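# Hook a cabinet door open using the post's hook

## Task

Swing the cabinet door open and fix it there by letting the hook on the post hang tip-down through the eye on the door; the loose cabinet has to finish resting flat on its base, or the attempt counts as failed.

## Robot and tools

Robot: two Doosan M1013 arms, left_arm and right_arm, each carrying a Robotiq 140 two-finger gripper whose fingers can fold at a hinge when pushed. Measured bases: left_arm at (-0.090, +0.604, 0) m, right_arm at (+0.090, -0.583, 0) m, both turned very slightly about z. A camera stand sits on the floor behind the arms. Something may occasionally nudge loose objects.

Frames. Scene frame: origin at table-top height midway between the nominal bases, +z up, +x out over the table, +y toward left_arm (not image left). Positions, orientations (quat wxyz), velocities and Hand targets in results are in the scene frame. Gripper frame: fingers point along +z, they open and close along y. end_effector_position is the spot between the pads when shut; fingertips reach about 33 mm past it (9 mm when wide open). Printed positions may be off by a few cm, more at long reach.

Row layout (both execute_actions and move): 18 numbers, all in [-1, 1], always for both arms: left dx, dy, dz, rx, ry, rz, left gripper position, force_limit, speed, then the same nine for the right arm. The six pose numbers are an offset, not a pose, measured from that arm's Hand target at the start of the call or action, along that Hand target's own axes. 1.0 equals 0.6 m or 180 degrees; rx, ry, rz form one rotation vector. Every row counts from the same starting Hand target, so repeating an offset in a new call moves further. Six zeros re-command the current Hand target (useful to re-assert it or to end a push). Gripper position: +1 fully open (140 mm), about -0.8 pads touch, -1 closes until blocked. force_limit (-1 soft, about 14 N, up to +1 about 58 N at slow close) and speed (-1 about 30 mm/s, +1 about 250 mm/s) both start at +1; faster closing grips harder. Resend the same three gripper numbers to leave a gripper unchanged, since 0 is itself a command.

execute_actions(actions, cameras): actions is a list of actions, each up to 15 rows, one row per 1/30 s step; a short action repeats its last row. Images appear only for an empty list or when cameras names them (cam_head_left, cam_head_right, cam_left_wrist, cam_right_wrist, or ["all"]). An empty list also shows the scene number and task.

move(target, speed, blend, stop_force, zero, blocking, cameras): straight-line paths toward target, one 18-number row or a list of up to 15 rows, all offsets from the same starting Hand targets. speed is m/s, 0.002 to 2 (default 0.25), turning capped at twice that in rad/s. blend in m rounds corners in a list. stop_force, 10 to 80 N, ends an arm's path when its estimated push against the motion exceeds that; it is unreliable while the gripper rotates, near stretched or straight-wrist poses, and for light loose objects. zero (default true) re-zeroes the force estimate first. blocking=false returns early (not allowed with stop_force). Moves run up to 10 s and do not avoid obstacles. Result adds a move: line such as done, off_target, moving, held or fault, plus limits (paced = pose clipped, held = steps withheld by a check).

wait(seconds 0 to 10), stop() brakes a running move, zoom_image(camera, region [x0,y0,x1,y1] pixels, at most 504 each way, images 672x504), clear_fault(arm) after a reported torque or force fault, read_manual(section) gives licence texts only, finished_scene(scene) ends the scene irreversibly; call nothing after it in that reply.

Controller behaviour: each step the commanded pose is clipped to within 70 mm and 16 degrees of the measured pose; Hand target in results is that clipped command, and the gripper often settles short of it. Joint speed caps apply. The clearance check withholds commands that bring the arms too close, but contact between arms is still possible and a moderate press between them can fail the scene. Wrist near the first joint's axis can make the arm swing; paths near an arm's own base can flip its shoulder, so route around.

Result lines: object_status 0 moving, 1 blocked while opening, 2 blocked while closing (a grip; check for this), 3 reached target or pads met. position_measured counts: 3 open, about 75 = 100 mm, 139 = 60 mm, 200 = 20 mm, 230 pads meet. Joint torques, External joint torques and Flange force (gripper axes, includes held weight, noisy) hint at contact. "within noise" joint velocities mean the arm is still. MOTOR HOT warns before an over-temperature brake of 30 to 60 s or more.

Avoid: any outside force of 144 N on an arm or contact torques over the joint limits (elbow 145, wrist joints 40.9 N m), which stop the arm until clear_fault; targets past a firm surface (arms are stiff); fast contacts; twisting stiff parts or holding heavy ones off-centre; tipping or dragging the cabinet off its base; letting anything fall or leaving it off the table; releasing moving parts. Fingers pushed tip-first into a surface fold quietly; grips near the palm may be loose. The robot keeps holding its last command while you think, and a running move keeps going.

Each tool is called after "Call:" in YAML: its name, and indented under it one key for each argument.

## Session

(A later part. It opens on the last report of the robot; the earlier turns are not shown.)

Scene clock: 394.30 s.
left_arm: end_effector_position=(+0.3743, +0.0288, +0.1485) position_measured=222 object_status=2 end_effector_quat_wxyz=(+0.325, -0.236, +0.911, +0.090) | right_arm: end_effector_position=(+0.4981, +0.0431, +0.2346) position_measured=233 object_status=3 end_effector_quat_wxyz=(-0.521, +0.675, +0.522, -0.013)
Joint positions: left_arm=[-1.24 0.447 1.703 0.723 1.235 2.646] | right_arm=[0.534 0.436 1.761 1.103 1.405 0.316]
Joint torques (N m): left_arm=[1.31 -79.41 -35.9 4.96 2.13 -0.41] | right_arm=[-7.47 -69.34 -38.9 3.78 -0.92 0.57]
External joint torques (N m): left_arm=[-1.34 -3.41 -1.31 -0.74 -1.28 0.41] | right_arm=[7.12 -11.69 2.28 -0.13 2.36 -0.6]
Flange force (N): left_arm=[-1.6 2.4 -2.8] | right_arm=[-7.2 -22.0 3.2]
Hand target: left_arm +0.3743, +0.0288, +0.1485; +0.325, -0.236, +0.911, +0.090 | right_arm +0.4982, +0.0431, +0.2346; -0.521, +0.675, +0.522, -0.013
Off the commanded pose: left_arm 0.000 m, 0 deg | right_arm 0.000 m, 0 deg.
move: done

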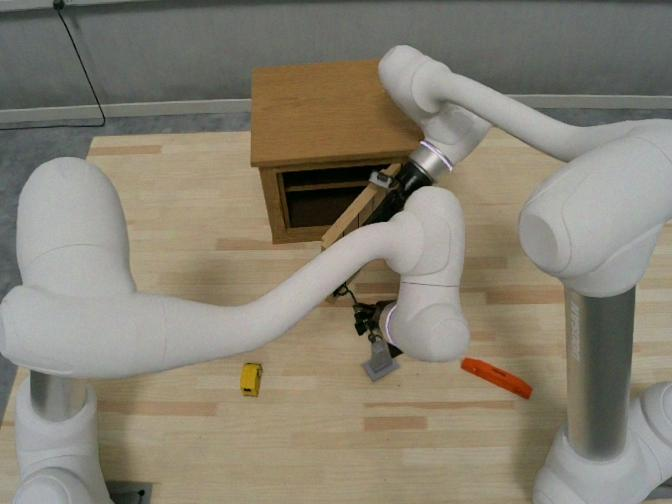

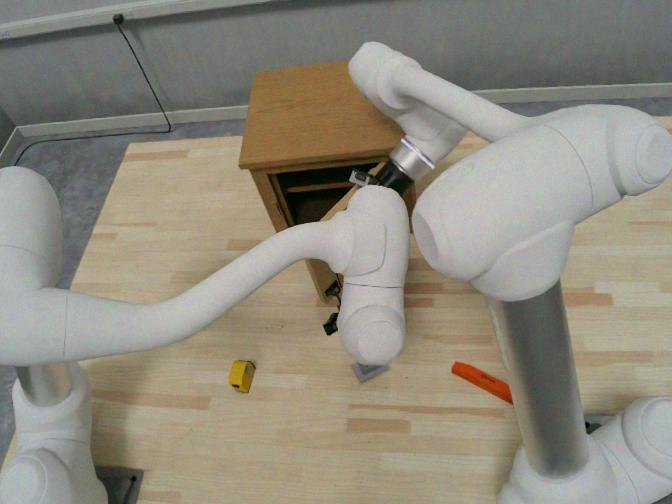

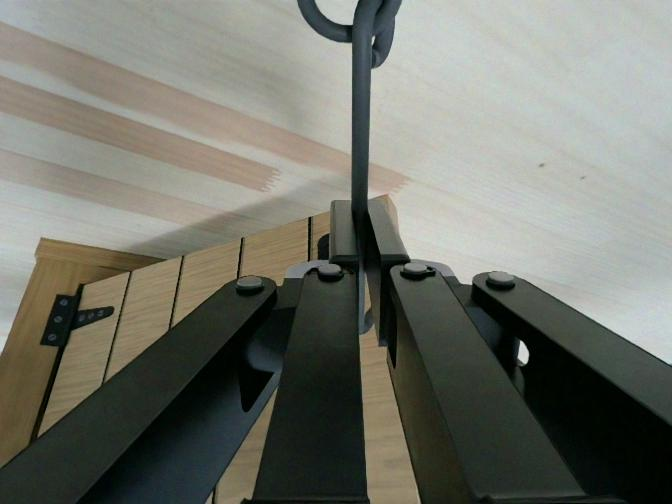

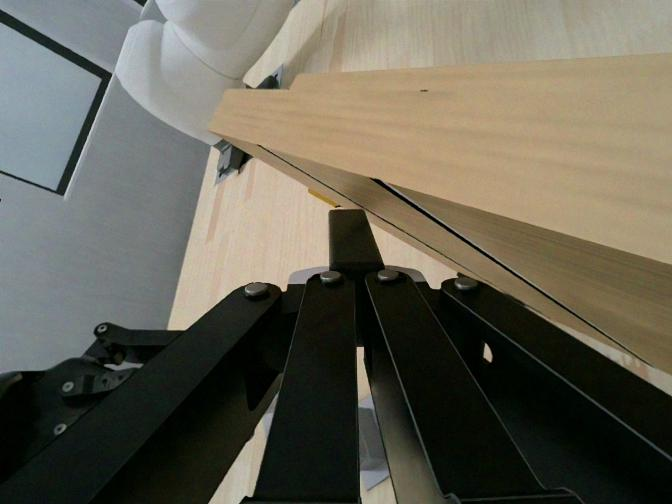

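Call:
move:
  target: [0,-0.0064,0,0.0143,0,0.017,-1,-0.3,-1,0.026,-0.013,0.05,0,0,0,-1,-1,0]
  speed: 0.08
  cameras: ["all"]

Call:
zoom_image:
  camera: "cam_head_left"
  region: [325, 270, 385, 318]

Call:
zoom_image:
  camera: "cam_head_right"
  region: [310, 270, 370, 318]

Call:
zoom_image:
  camera: "cam_left_wrist"
  region: [240, 170, 440, 350]

Call:
zoom_image:
  camera: "cam_left_wrist"
  region: [270, 0, 470, 180]

Scene clock: 424.80 s.
left_arm: end_effector_position=(+0.3762, +0.0254, +0.1485) position_measured=222 object_status=2 end_effector_quat_wxyz=(+0.328, -0.204, +0.919, +0.078) | right_arm: end_effector_position=(+0.4830, +0.0743, +0.2347) position_measured=233 object_status=3 end_effector_quat_wxyz=(-0.521, +0.675, +0.522, -0.013)
Joint positions: left_arm=[-1.242 0.432 1.726 0.746 1.19 2.685] | right_arm=[0.582 0.444 1.749 1.127 1.372 0.338]
Joint torques (N m): left_arm=[1.83 -78.78 -35.76 5.1 2.38 -0.98] | right_arm=[7.87 -39.2 -26.8 3.64 0.63 0.52]
External joint torques (N m): left_arm=[-1.42 -1.98 -1.02 -1 -1.58 0.98] | right_arm=[-8.09 -42.61 -9.99 -0.06 0.77 -0.55]
Flange force (N): left_arm=[-1.3 0.7 -1.9] | right_arm=[-7.8 -51.9 -31.0]
Hand target: left_arm +0.3762, +0.0254, +0.1485; +0.328, -0.204, +0.919, +0.078 | right_arm +0.4830, +0.0743, +0.2347; -0.521, +0.675, +0.522, -0.013
Off the commanded pose: left_arm 0.000 m, 0 deg | right_arm 0.000 m, 0 deg.
move: done

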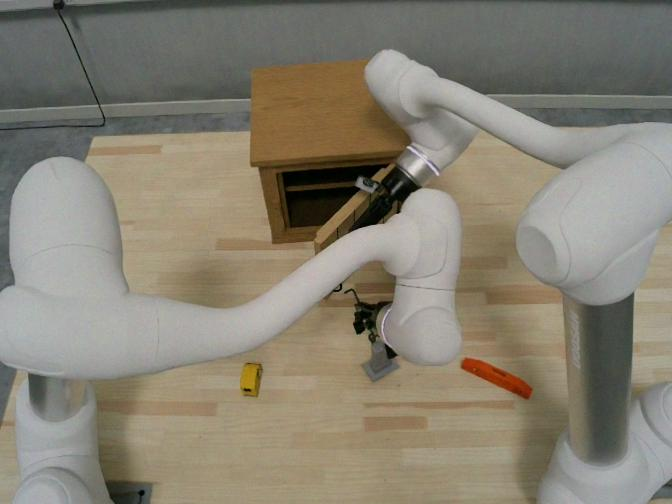

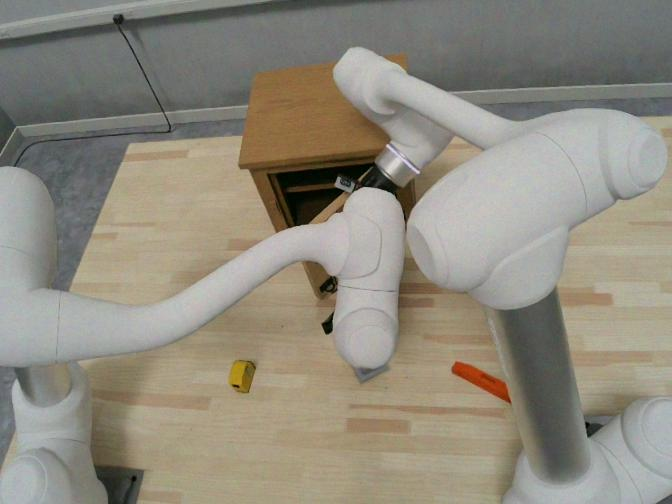

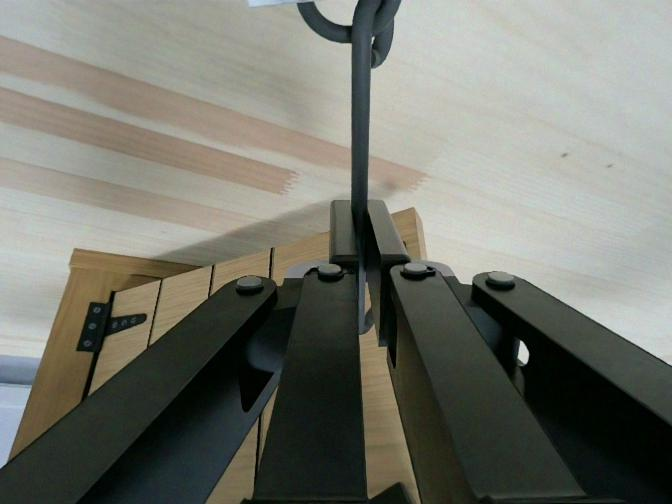

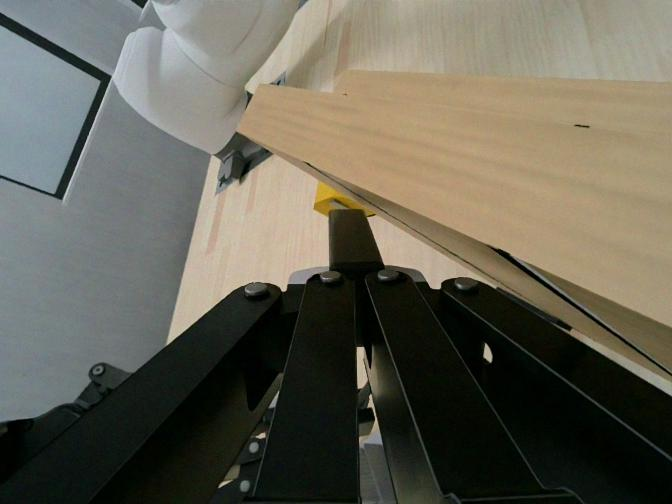

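Scaled by 8.400 from the camera's 672x504 image, which has a finer 960x720 frame.

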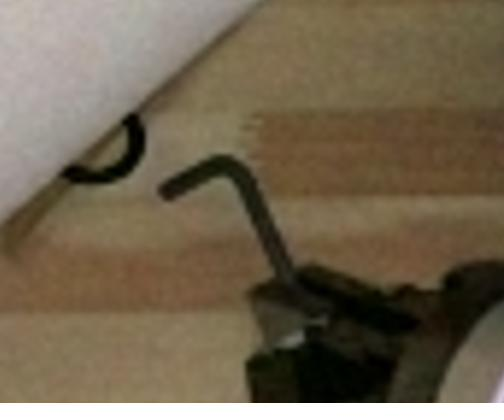

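Scaled by 8.400 from the camera's 672x504 image, which has a finer 960x720 frame.

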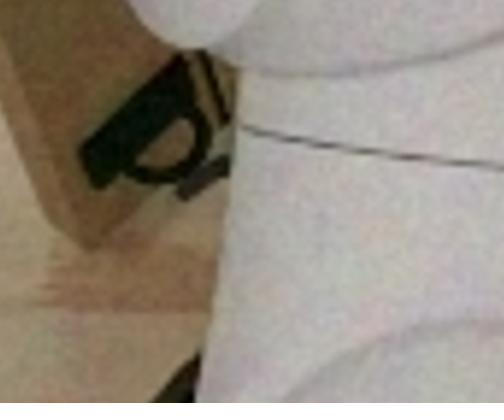

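Scaled by 2.520 from the camera's 672x504 image, which has a finer 960x720 frame.

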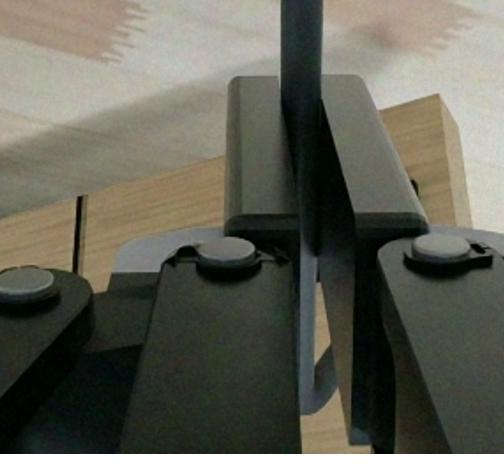

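Scaled by 2.520 from the camera's 672x504 image, which has a finer 960x720 frame.

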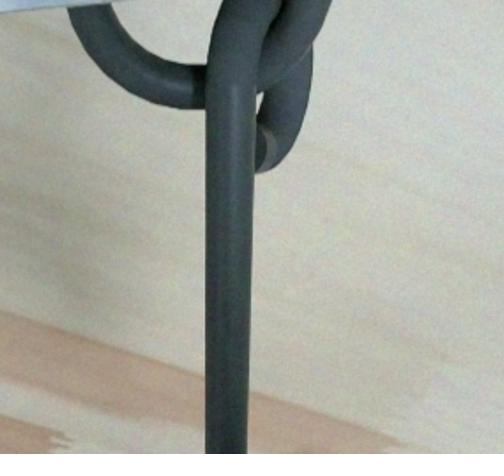

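Call:
move:
  target: [0,0,0,0,0,0,-1,-0.3,-1,-0.168,-0.198,-0.34,0,0,0,-1,-1,0]
  cameras: ["all"]

Call:
zoom_image:
  camera: "cam_head_left"
  region: [325, 270, 385, 318]

Call:
zoom_image:
  camera: "cam_right_wrist"
  region: [330, 50, 630, 290]

Scene clock: 463.10 s.
left_arm: end_effector_position=(+0.3762, +0.0254, +0.1485) position_measured=222 object_status=2 end_effector_quat_wxyz=(+0.328, -0.204, +0.919, +0.078) | right_arm: end_effector_position=(+0.4697, -0.1492, +0.3601) position_measured=233 object_status=3 end_effector_quat_wxyz=(-0.521, +0.675, +0.522, -0.013)
Joint positions: left_arm=[-1.242 0.432 1.726 0.746 1.19 2.685] | right_arm=[0.284 0.166 1.872 0.971 1.67 0.344]
Joint torques (N m): left_arm=[1.52 -79.18 -35.85 5.17 2.18 -0.65] | right_arm=[-1.76 -58.08 -37.05 4.33 1.16 0.53]
External joint torques (N m): left_arm=[-1.5 -1.58 -0.86 -1.07 -1.38 0.65] | right_arm=[1.97 2.07 -1.59 -0.06 0.23 -0.56]
Flange force (N): left_arm=[-0.4 0.6 -1.8] | right_arm=[5.1 4.1 0.5]
Hand target: left_arm +0.3762, +0.0254, +0.1485; +0.328, -0.204, +0.919, +0.078 | right_arm +0.4697, -0.1492, +0.3602; -0.521, +0.675, +0.522, -0.013
Off the commanded pose: left_arm 0.000 m, 0 deg | right_arm 0.000 m, 0 deg.
move: done

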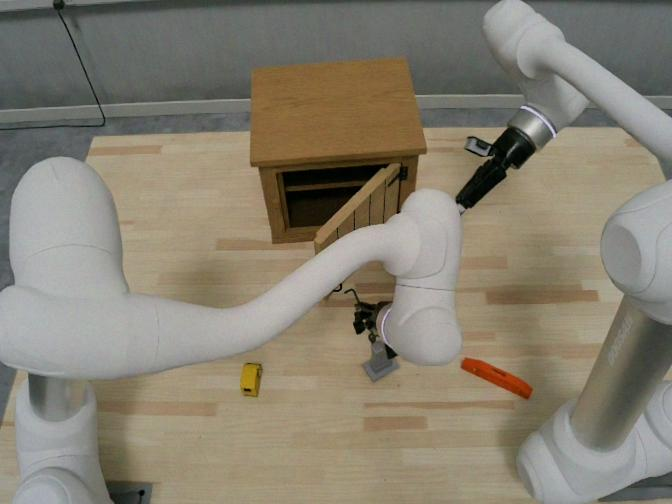

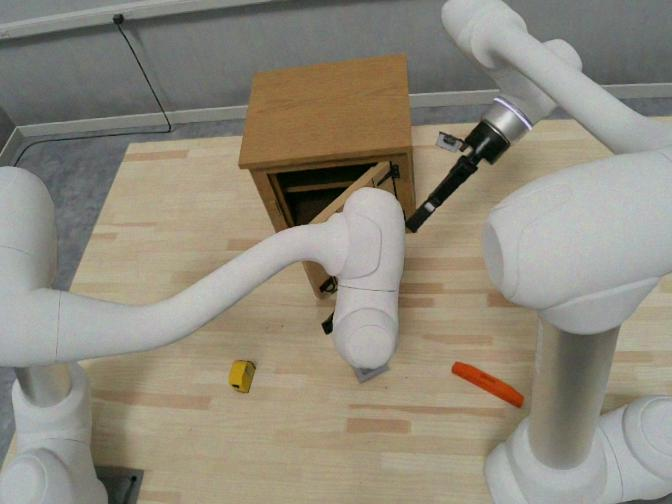

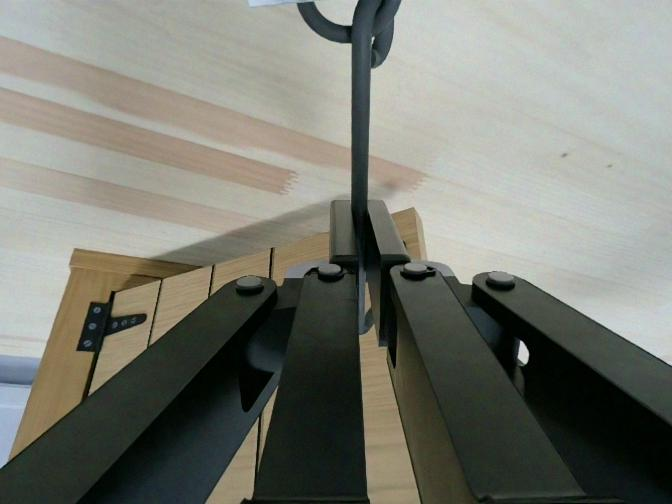

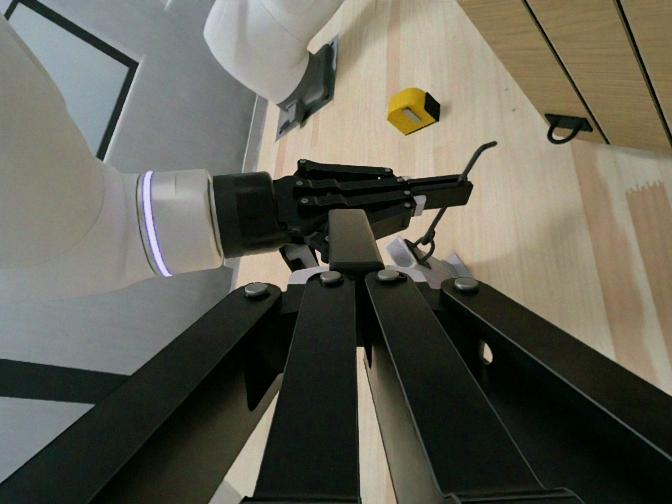

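Scaled by 8.400 from the camera's 672x504 image, which has a finer 960x720 frame.

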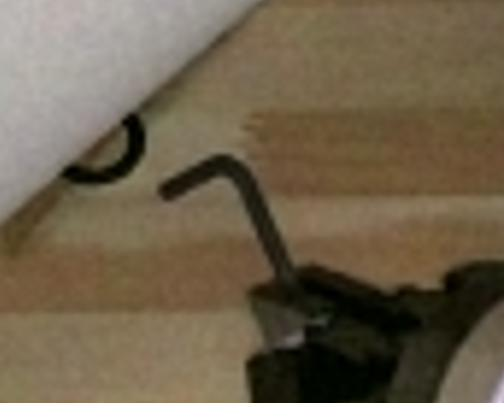

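Scaled by 1.680 from the camera's 672x504 image, which has a finer 960x720 frame.

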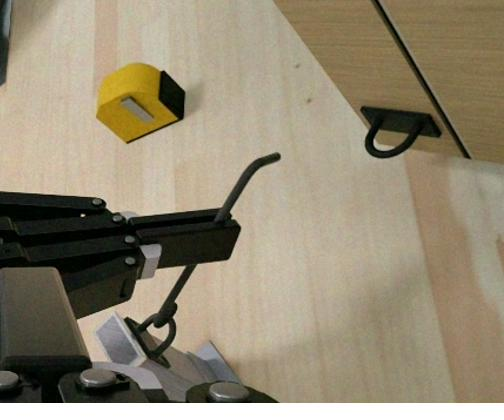

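Call:
move:
  target: [0,0,0,0,0,0,-1,-0.3,-1,0.345,0.039,0.119,-0.130,-0.343,-0.327,1,-1,0]
  speed: 0.4
  cameras: ["all"]

Scene clock: 534.67 s.
left_arm: end_effector_position=(+0.3762, +0.0254, +0.1485) position_measured=222 object_status=2 end_effector_quat_wxyz=(+0.328, -0.204, +0.919, +0.078) | right_arm: end_effector_position=(+0.5399, +0.0509, +0.4196) position_measured=3 object_status=3 end_effector_quat_wxyz=(-0.001, +0.331, +0.944, +0.000)
Joint positions: left_arm=[-1.242 0.432 1.726 0.746 1.19 2.685] | right_arm=[0.903 0.36 1.176 0.001 1.607 0.013]
Joint torques (N m): left_arm=[1.56 -79.34 -36.02 5.12 2.19 -0.62] | right_arm=[-2.16 -81.94 -40.74 4.45 -0.41 0.6]
External joint torques (N m): left_arm=[-1.29 -2.12 -1.04 -0.99 -1.4 0.62] | right_arm=[1.92 2.35 -1.88 -0.03 0.41 -0.6]
Flange force (N): left_arm=[-1.0 1.0 -2.0] | right_arm=[2.2 8.9 -4.4]
Hand target: left_arm +0.3762, +0.0254, +0.1485; +0.328, -0.204, +0.919, +0.078 | right_arm +0.5399, +0.0509, +0.4196; -0.001, +0.331, +0.944, +0.000
Off the commanded pose: left_arm 0.000 m, 0 deg | right_arm 0.000 m, 0 deg.
move: done

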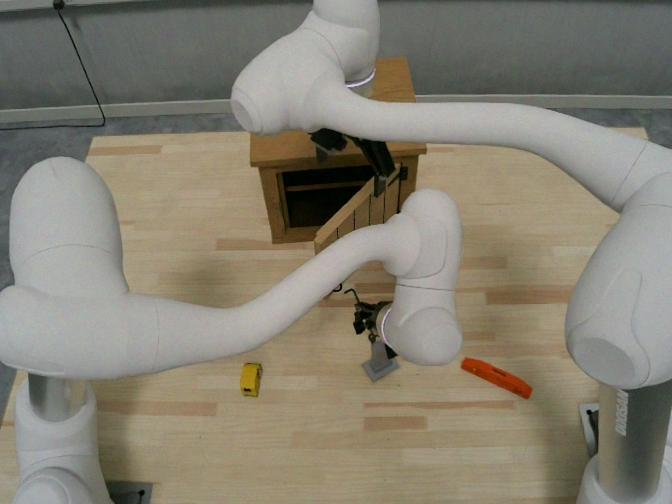

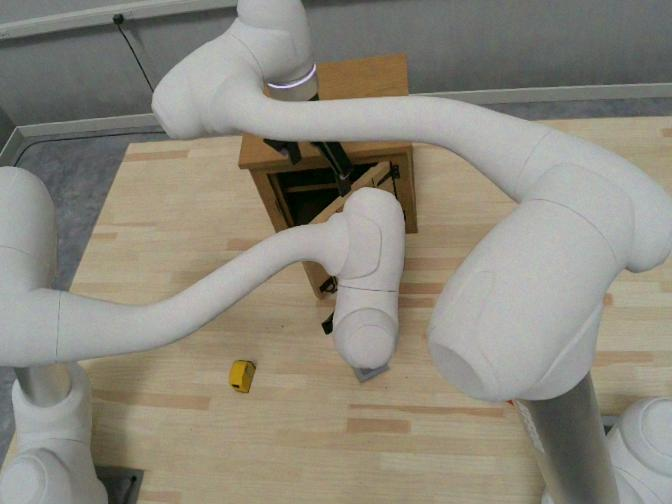

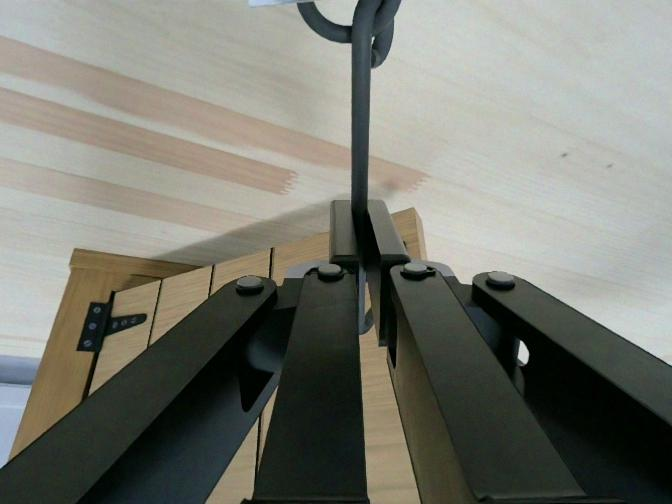

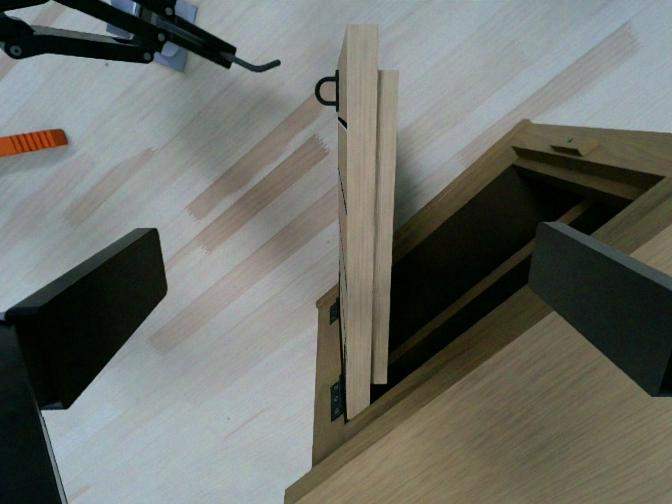

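Call:
move:
  target:
    - [0,0,0,0,0,0,-1,-0.3,-1,0,0.013,0.2,0,0,0,1,-1,0]
    - [0,0,0,0,0,0,-1,-0.3,-1,0,0.013,0.2,0,0,0,-1,-1,-1]
    - [-0.007,-0.0173,-0.011,0.0393,0,0.0469,-1,-0.3,-1,-0.003,-0.065,0.2,0,0,-0.064,-1,-1,-1]
  speed: [0.12,0.12,0.06]
  cameras: ["all"]

Call:
zoom_image:
  camera: "cam_right_wrist"
  region: [180, 0, 420, 200]

Call:
zoom_image:
  camera: "cam_left_wrist"
  region: [240, 170, 440, 350]

Call:
zoom_image:
  camera: "cam_head_left"
  region: [325, 270, 385, 318]

Scene clock: 570.27 s.
left_arm: end_effector_position=(+0.3798, +0.0156, +0.1562) position_measured=222 object_status=2 end_effector_quat_wxyz=(+0.333, -0.116, +0.935, +0.045) | right_arm: end_effector_position=(+0.5167, +0.0193, +0.2996) position_measured=201 object_status=2 end_effector_quat_wxyz=(-0.001, +0.235, +0.972, +0.000)
Joint positions: left_arm=[-1.242 0.383 1.784 0.802 1.07 2.803] | right_arm=[0.901 0.312 1.458 0.001 1.373 -0.19]
Joint torques (N m): left_arm=[5.42 -76.58 -37.71 6.69 3.07 -0.83] | right_arm=[9.42 -80.26 -37.98 10.05 2.96 1.88]
External joint torques (N m): left_arm=[-5.43 -0.09 0.33 -2.71 -2.49 0.83] | right_arm=[-9.23 6.6 -3.65 -5.72 -2.96 -1.88]
Flange force (N): left_arm=[4.7 0.2 -3.7] | right_arm=[-17.2 13.7 2.1]
Hand target: left_arm +0.3798, +0.0156, +0.1562; +0.333, -0.116, +0.935, +0.045 | right_arm +0.5167, +0.0193, +0.2996; -0.001, +0.235, +0.972, +0.000
Off the commanded pose: left_arm 0.000 m, 0 deg | right_arm 0.000 m, 0 deg.
move: done

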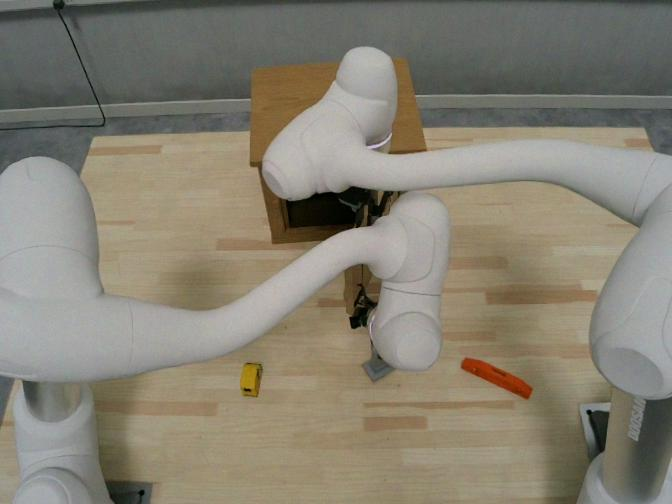

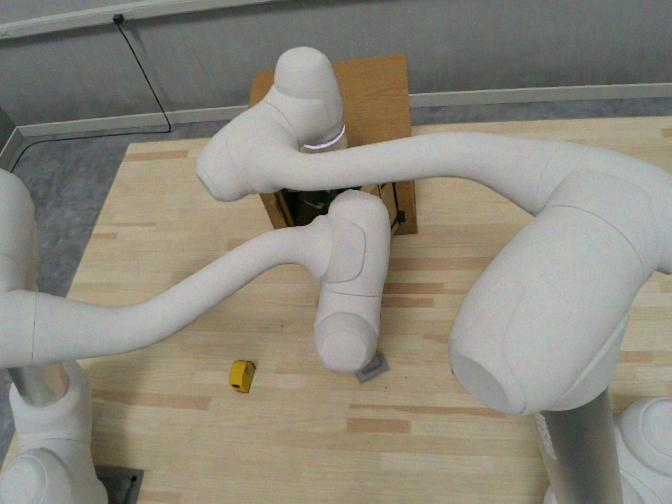

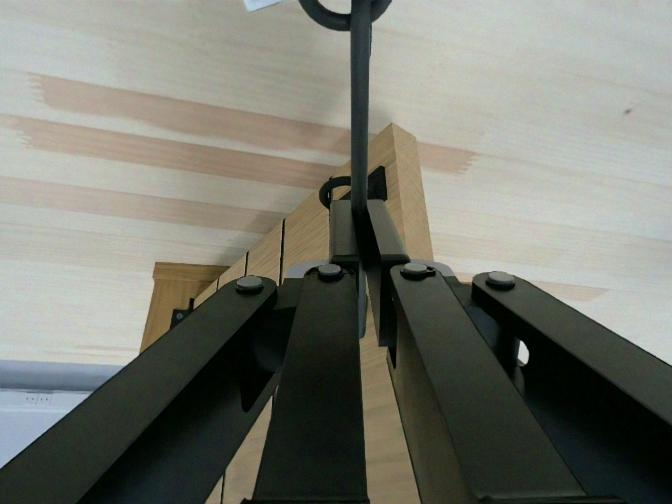

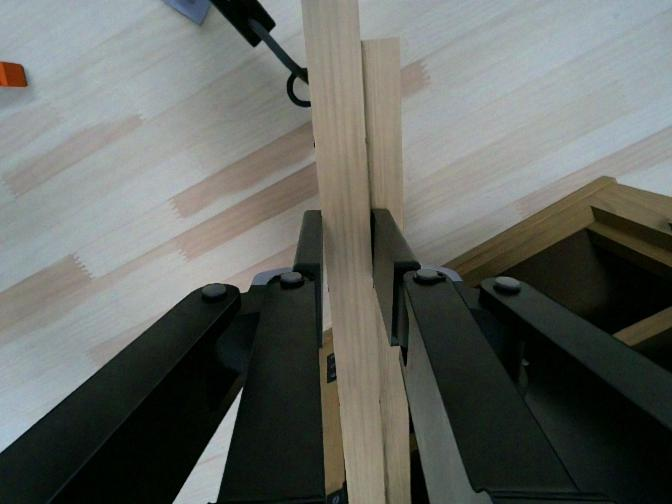

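Scaled by 2.100 from the camera's 672x504 image, which has a finer 960x720 frame.

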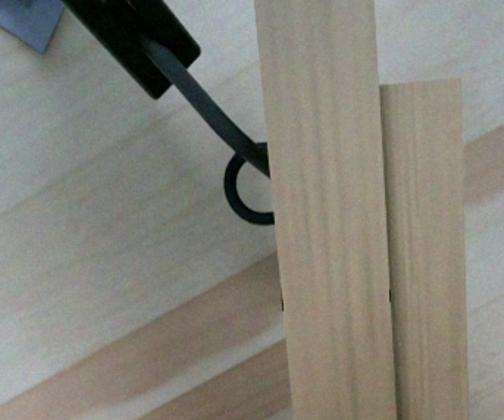

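Scaled by 2.520 from the camera's 672x504 image, which has a finer 960x720 frame.

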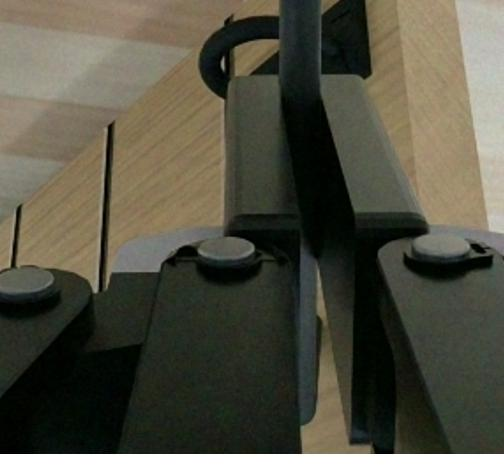

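Scaled by 8.400 from the camera's 672x504 image, which has a finer 960x720 frame.

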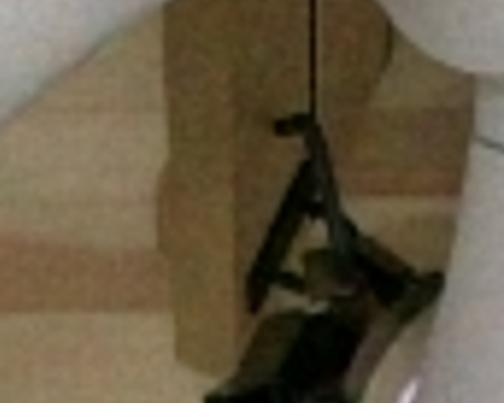

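Call:
move:
  target:
    - [0,-0.011,0,0.025,0,0.0298,-1,-0.3,-1,0,0,0,0,0,0,-1,-1,-1]
    - [0.0133,-0.0137,0.049,0.020,0.105,0.034,-1,-0.3,-1,0,0,0,0,0,0,-1,-1,-1]
  speed: 0.1
  blend: [0.002,0]
  cameras: ["all"]

Call:
zoom_image:
  camera: "cam_right_wrist"
  region: [200, 0, 360, 140]

Call:
zoom_image:
  camera: "cam_left_wrist"
  region: [240, 170, 440, 350]

Call:
zoom_image:
  camera: "cam_head_left"
  region: [325, 270, 385, 318]

Scene clock: 658.40 s.
left_arm: end_effector_position=(+0.3883, +0.0100, +0.1409) position_measured=222 object_status=2 end_effector_quat_wxyz=(+0.249, -0.060, +0.967, +0.018) | right_arm: end_effector_position=(+0.5167, +0.0193, +0.2996) position_measured=201 object_status=2 end_effector_quat_wxyz=(-0.001, +0.235, +0.972, +0.000)
Joint positions: left_arm=[-1.157 0.364 1.772 0.608 0.942 3.096] | right_arm=[0.901 0.312 1.458 0.001 1.373 -0.19]
Joint torques (N m): left_arm=[-3.68 -69.68 -36.4 2.55 -0.52 -0.85] | right_arm=[9.44 -80.79 -38.37 10.05 2.67 1.63]
External joint torques (N m): left_arm=[3.86 -5.66 -1.29 1.54 0.6 0.85] | right_arm=[-9.59 6.69 -3.57 -5.7 -2.68 -1.63]
Flange force (N): left_arm=[-7.0 6.5 -3.9] | right_arm=[-17.3 13.8 1.7]
Hand target: left_arm +0.3883, +0.0100, +0.1410; +0.249, -0.060, +0.966, +0.018 (not the last commanded pose) | right_arm +0.5167, +0.0193, +0.2996; -0.001, +0.235, +0.972, +0.000
Off the commanded pose: left_arm 0.014 m, 9 deg | right_arm 0.000 m, 0 deg.
move: held (left_arm; a check stopped the path); path passed 1 of 2 targets; limits=held
pose unreachable (left arm): on one or more control steps of this call, first in action 0 (counted from 0), this arm could not follow its commanded pose, so it was not sent that pose on those steps. It may still have moved: this result reports where it is.
cause: moving toward the commanded pose would bring a part of the arm too close to another arm (a part of this arm just beyond joint 4 (forearm roll) and a part of the right arm just beyond its joint 4 (forearm roll), where that arm would come to rest).

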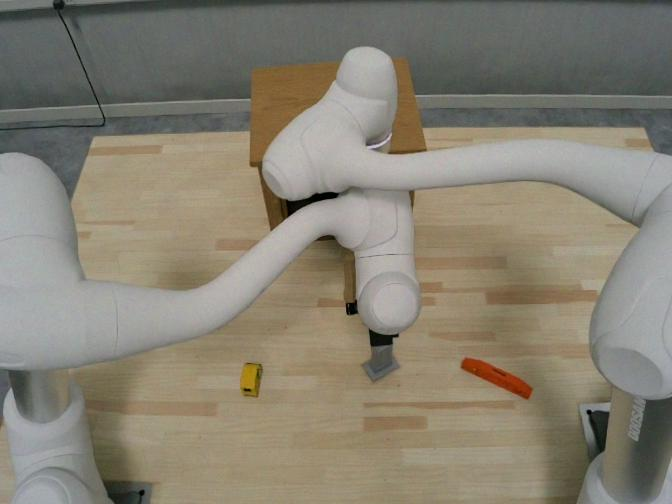

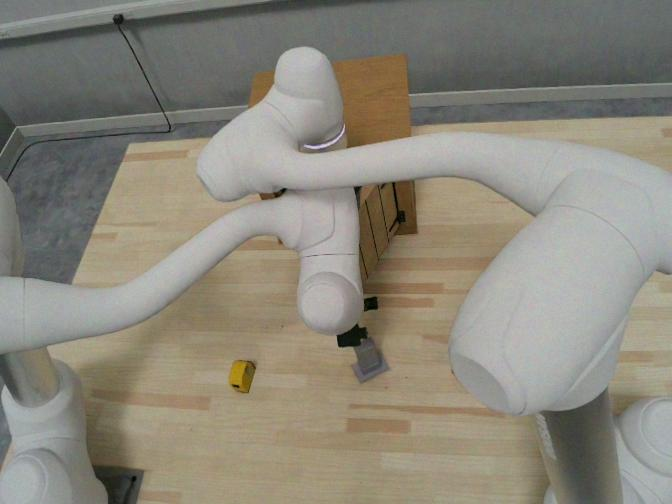

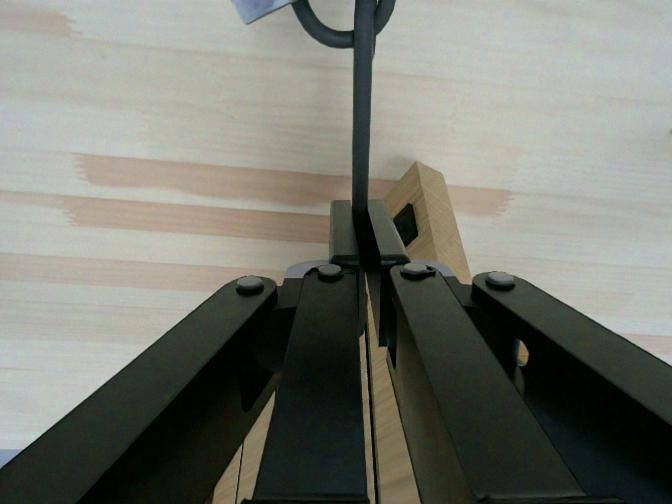

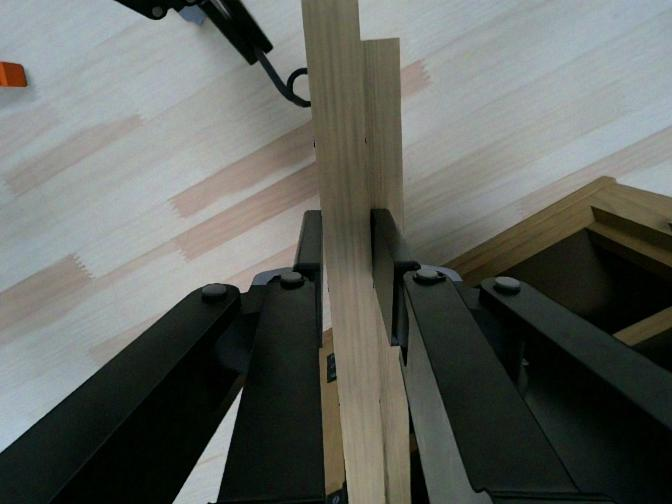

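Scaled by 3.150 from the camera's 672x504 image, which has a finer 960x720 frame.

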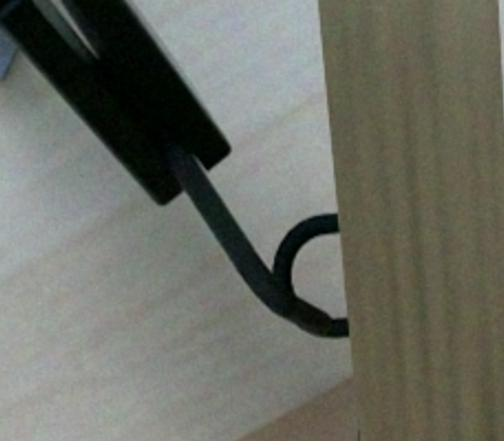

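Scaled by 2.520 from the camera's 672x504 image, which has a finer 960x720 frame.

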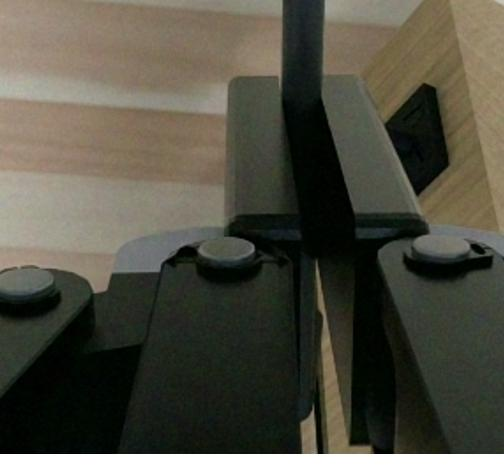

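Scaled by 8.400 from the camera's 672x504 image, which has a finer 960x720 frame.

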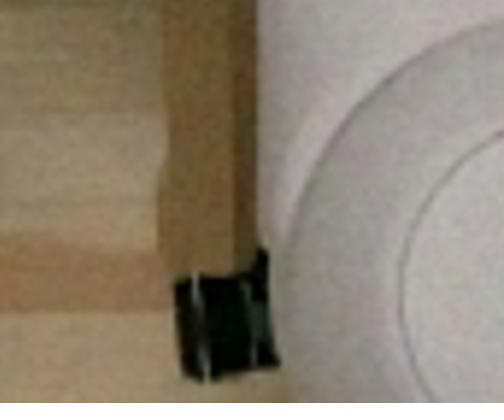

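Call:
move:
  target:
    - [-0.0097,0.0062,-0.0175,-0.0094,0,-0.017,-1,-0.3,-1,0,-0.0065,0,0,0,-0.0053,-1,-1,-1]
    - [-0.0097,0.0062,-0.0175,-0.0094,0,-0.017,-1,-0.3,-1,0,-0.0065,0,0,0,-0.0053,0.4,-1,-1]
    - [-0.0097,0.0062,-0.0175,-0.0094,0,-0.017,-1,-0.3,-1,0,-0.0065,-0.15,0,0,-0.0053,0.4,-1,-1]
    - [-0.0097,0.0062,-0.0175,-0.0094,0,-0.017,-1,-0.3,-1,-0.1,-0.20,-0.2,0,0,-0.0053,0.4,-1,-1]
  speed: [0.1,0.1,0.15,0.25]
  blend: [0,0,0.03,0]
  cameras: ["all"]

Call:
zoom_image:
  camera: "cam_right_wrist"
  region: [240, 0, 480, 200]

Call:
zoom_image:
  camera: "cam_left_wrist"
  region: [240, 170, 440, 350]

Scene clock: 696.17 s.
left_arm: end_effector_position=(+0.3881, +0.0114, +0.1459) position_measured=222 object_status=2 end_effector_quat_wxyz=(+0.249, -0.072, +0.966, +0.021) | right_arm: end_effector_position=(+0.5162, +0.0182, +0.2996) position_measured=201 object_status=2 end_effector_quat_wxyz=(-0.001, +0.232, +0.973, +0.000)
Joint positions: left_arm=[-1.158 0.363 1.764 0.604 0.962 3.081] | right_arm=[0.901 0.31 1.461 0.001 1.372 -0.196]
Joint torques (N m): left_arm=[-0.4 -71.96 -37.45 4.16 -0.13 -1.1] | right_arm=[6.86 -80.96 -39.26 8.94 2.26 1.61]
External joint torques (N m): left_arm=[0.7 -3.71 -0.63 -0.01 0.21 1.1] | right_arm=[-7 7.31 -2.47 -4.6 -2.25 -1.61]
Flange force (N): left_arm=[-3.5 3.7 -4.2] | right_arm=[-13.8 13.3 2.7]
Hand target: left_arm +0.3881, +0.0114, +0.1457; +0.249, -0.072, +0.966, +0.021 (not the last commanded pose) | right_arm +0.5161, +0.0182, +0.2996; -0.001, +0.232, +0.973, +0.000 (not the last commanded pose)
Tool commands: left_gripper/position=-1.0 left_gripper/force_limit=-0.3 left_gripper/speed=-1.0 right_gripper/position=-1.0 right_gripper/force_limit=-1.0 right_gripper/speed=-1.0
Off the commanded pose: left_arm 0.007 m, 2 deg | right_arm 0.179 m, 1 deg.
move: held (left_arm, right_arm; a check stopped the path); path passed 0 of 4 targets; target 2's new numbers were not sent; limits=held
pose unreachable (left arm): on one or more control steps of this call, first in action 0 (counted from 0), this arm could not follow its commanded pose, so it was not sent that pose on those steps. It may still have moved: this result reports where it is.
cause: moving toward the commanded pose would bring a part of the arm too close to another arm (a part of this arm just beyond joint 4 (forearm roll) and a part of the right arm just beyond its joint 4 (forearm roll), at the place that arm was heading or pushing toward when its own hold began).
pose unreachable (right arm): on one or more control steps of this call, first in action 0 (counted from 0), this arm could not follow its commanded pose, so it was not sent that pose on those steps. It may still have moved: this result reports where it is.
cause: moving toward the commanded pose would bring a part of the arm too close to another arm (a part of this arm just beyond joint 4 (forearm roll) and a part of the left arm just beyond its joint 4 (forearm roll), along the way the arms are being sent, or toward where that arm still pushes).

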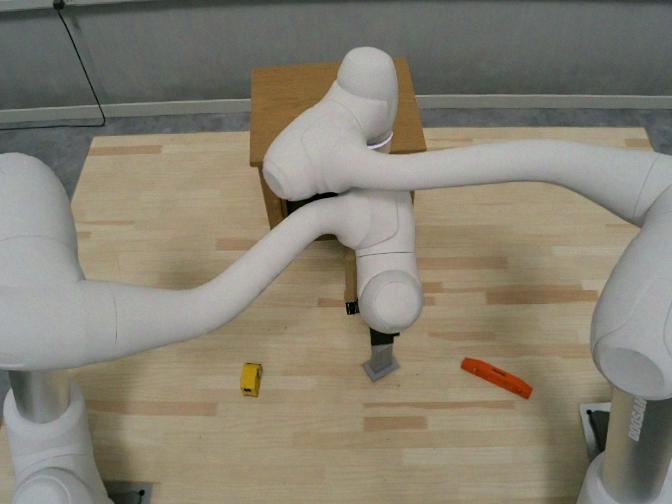

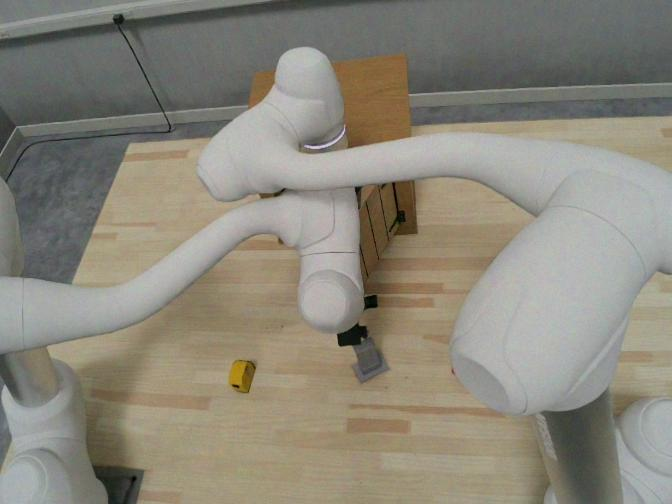

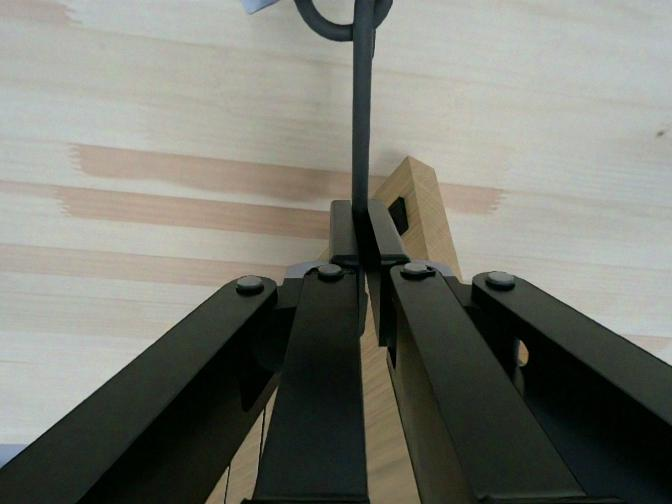

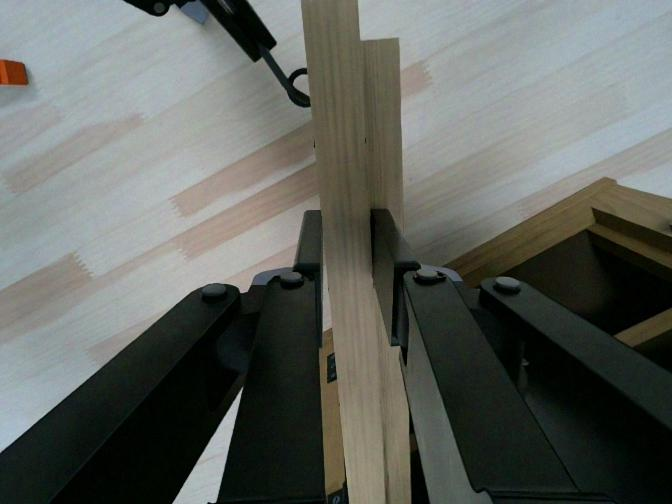

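Scaled by 2.100 from the camera's 672x504 image, which has a finer 960x720 frame.

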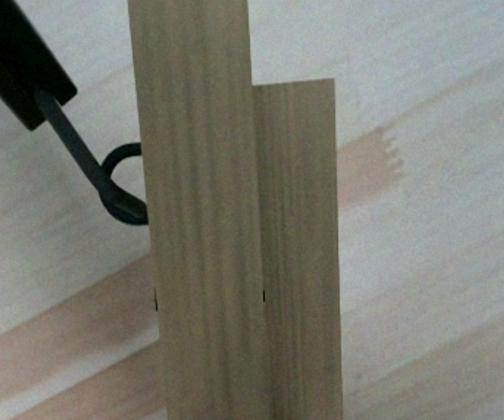

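Scaled by 2.520 from the camera's 672x504 image, which has a finer 960x720 frame.

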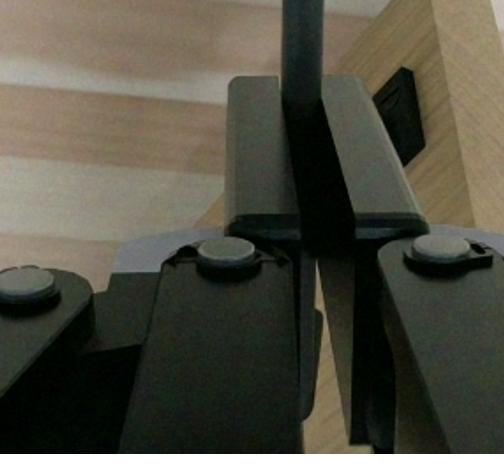

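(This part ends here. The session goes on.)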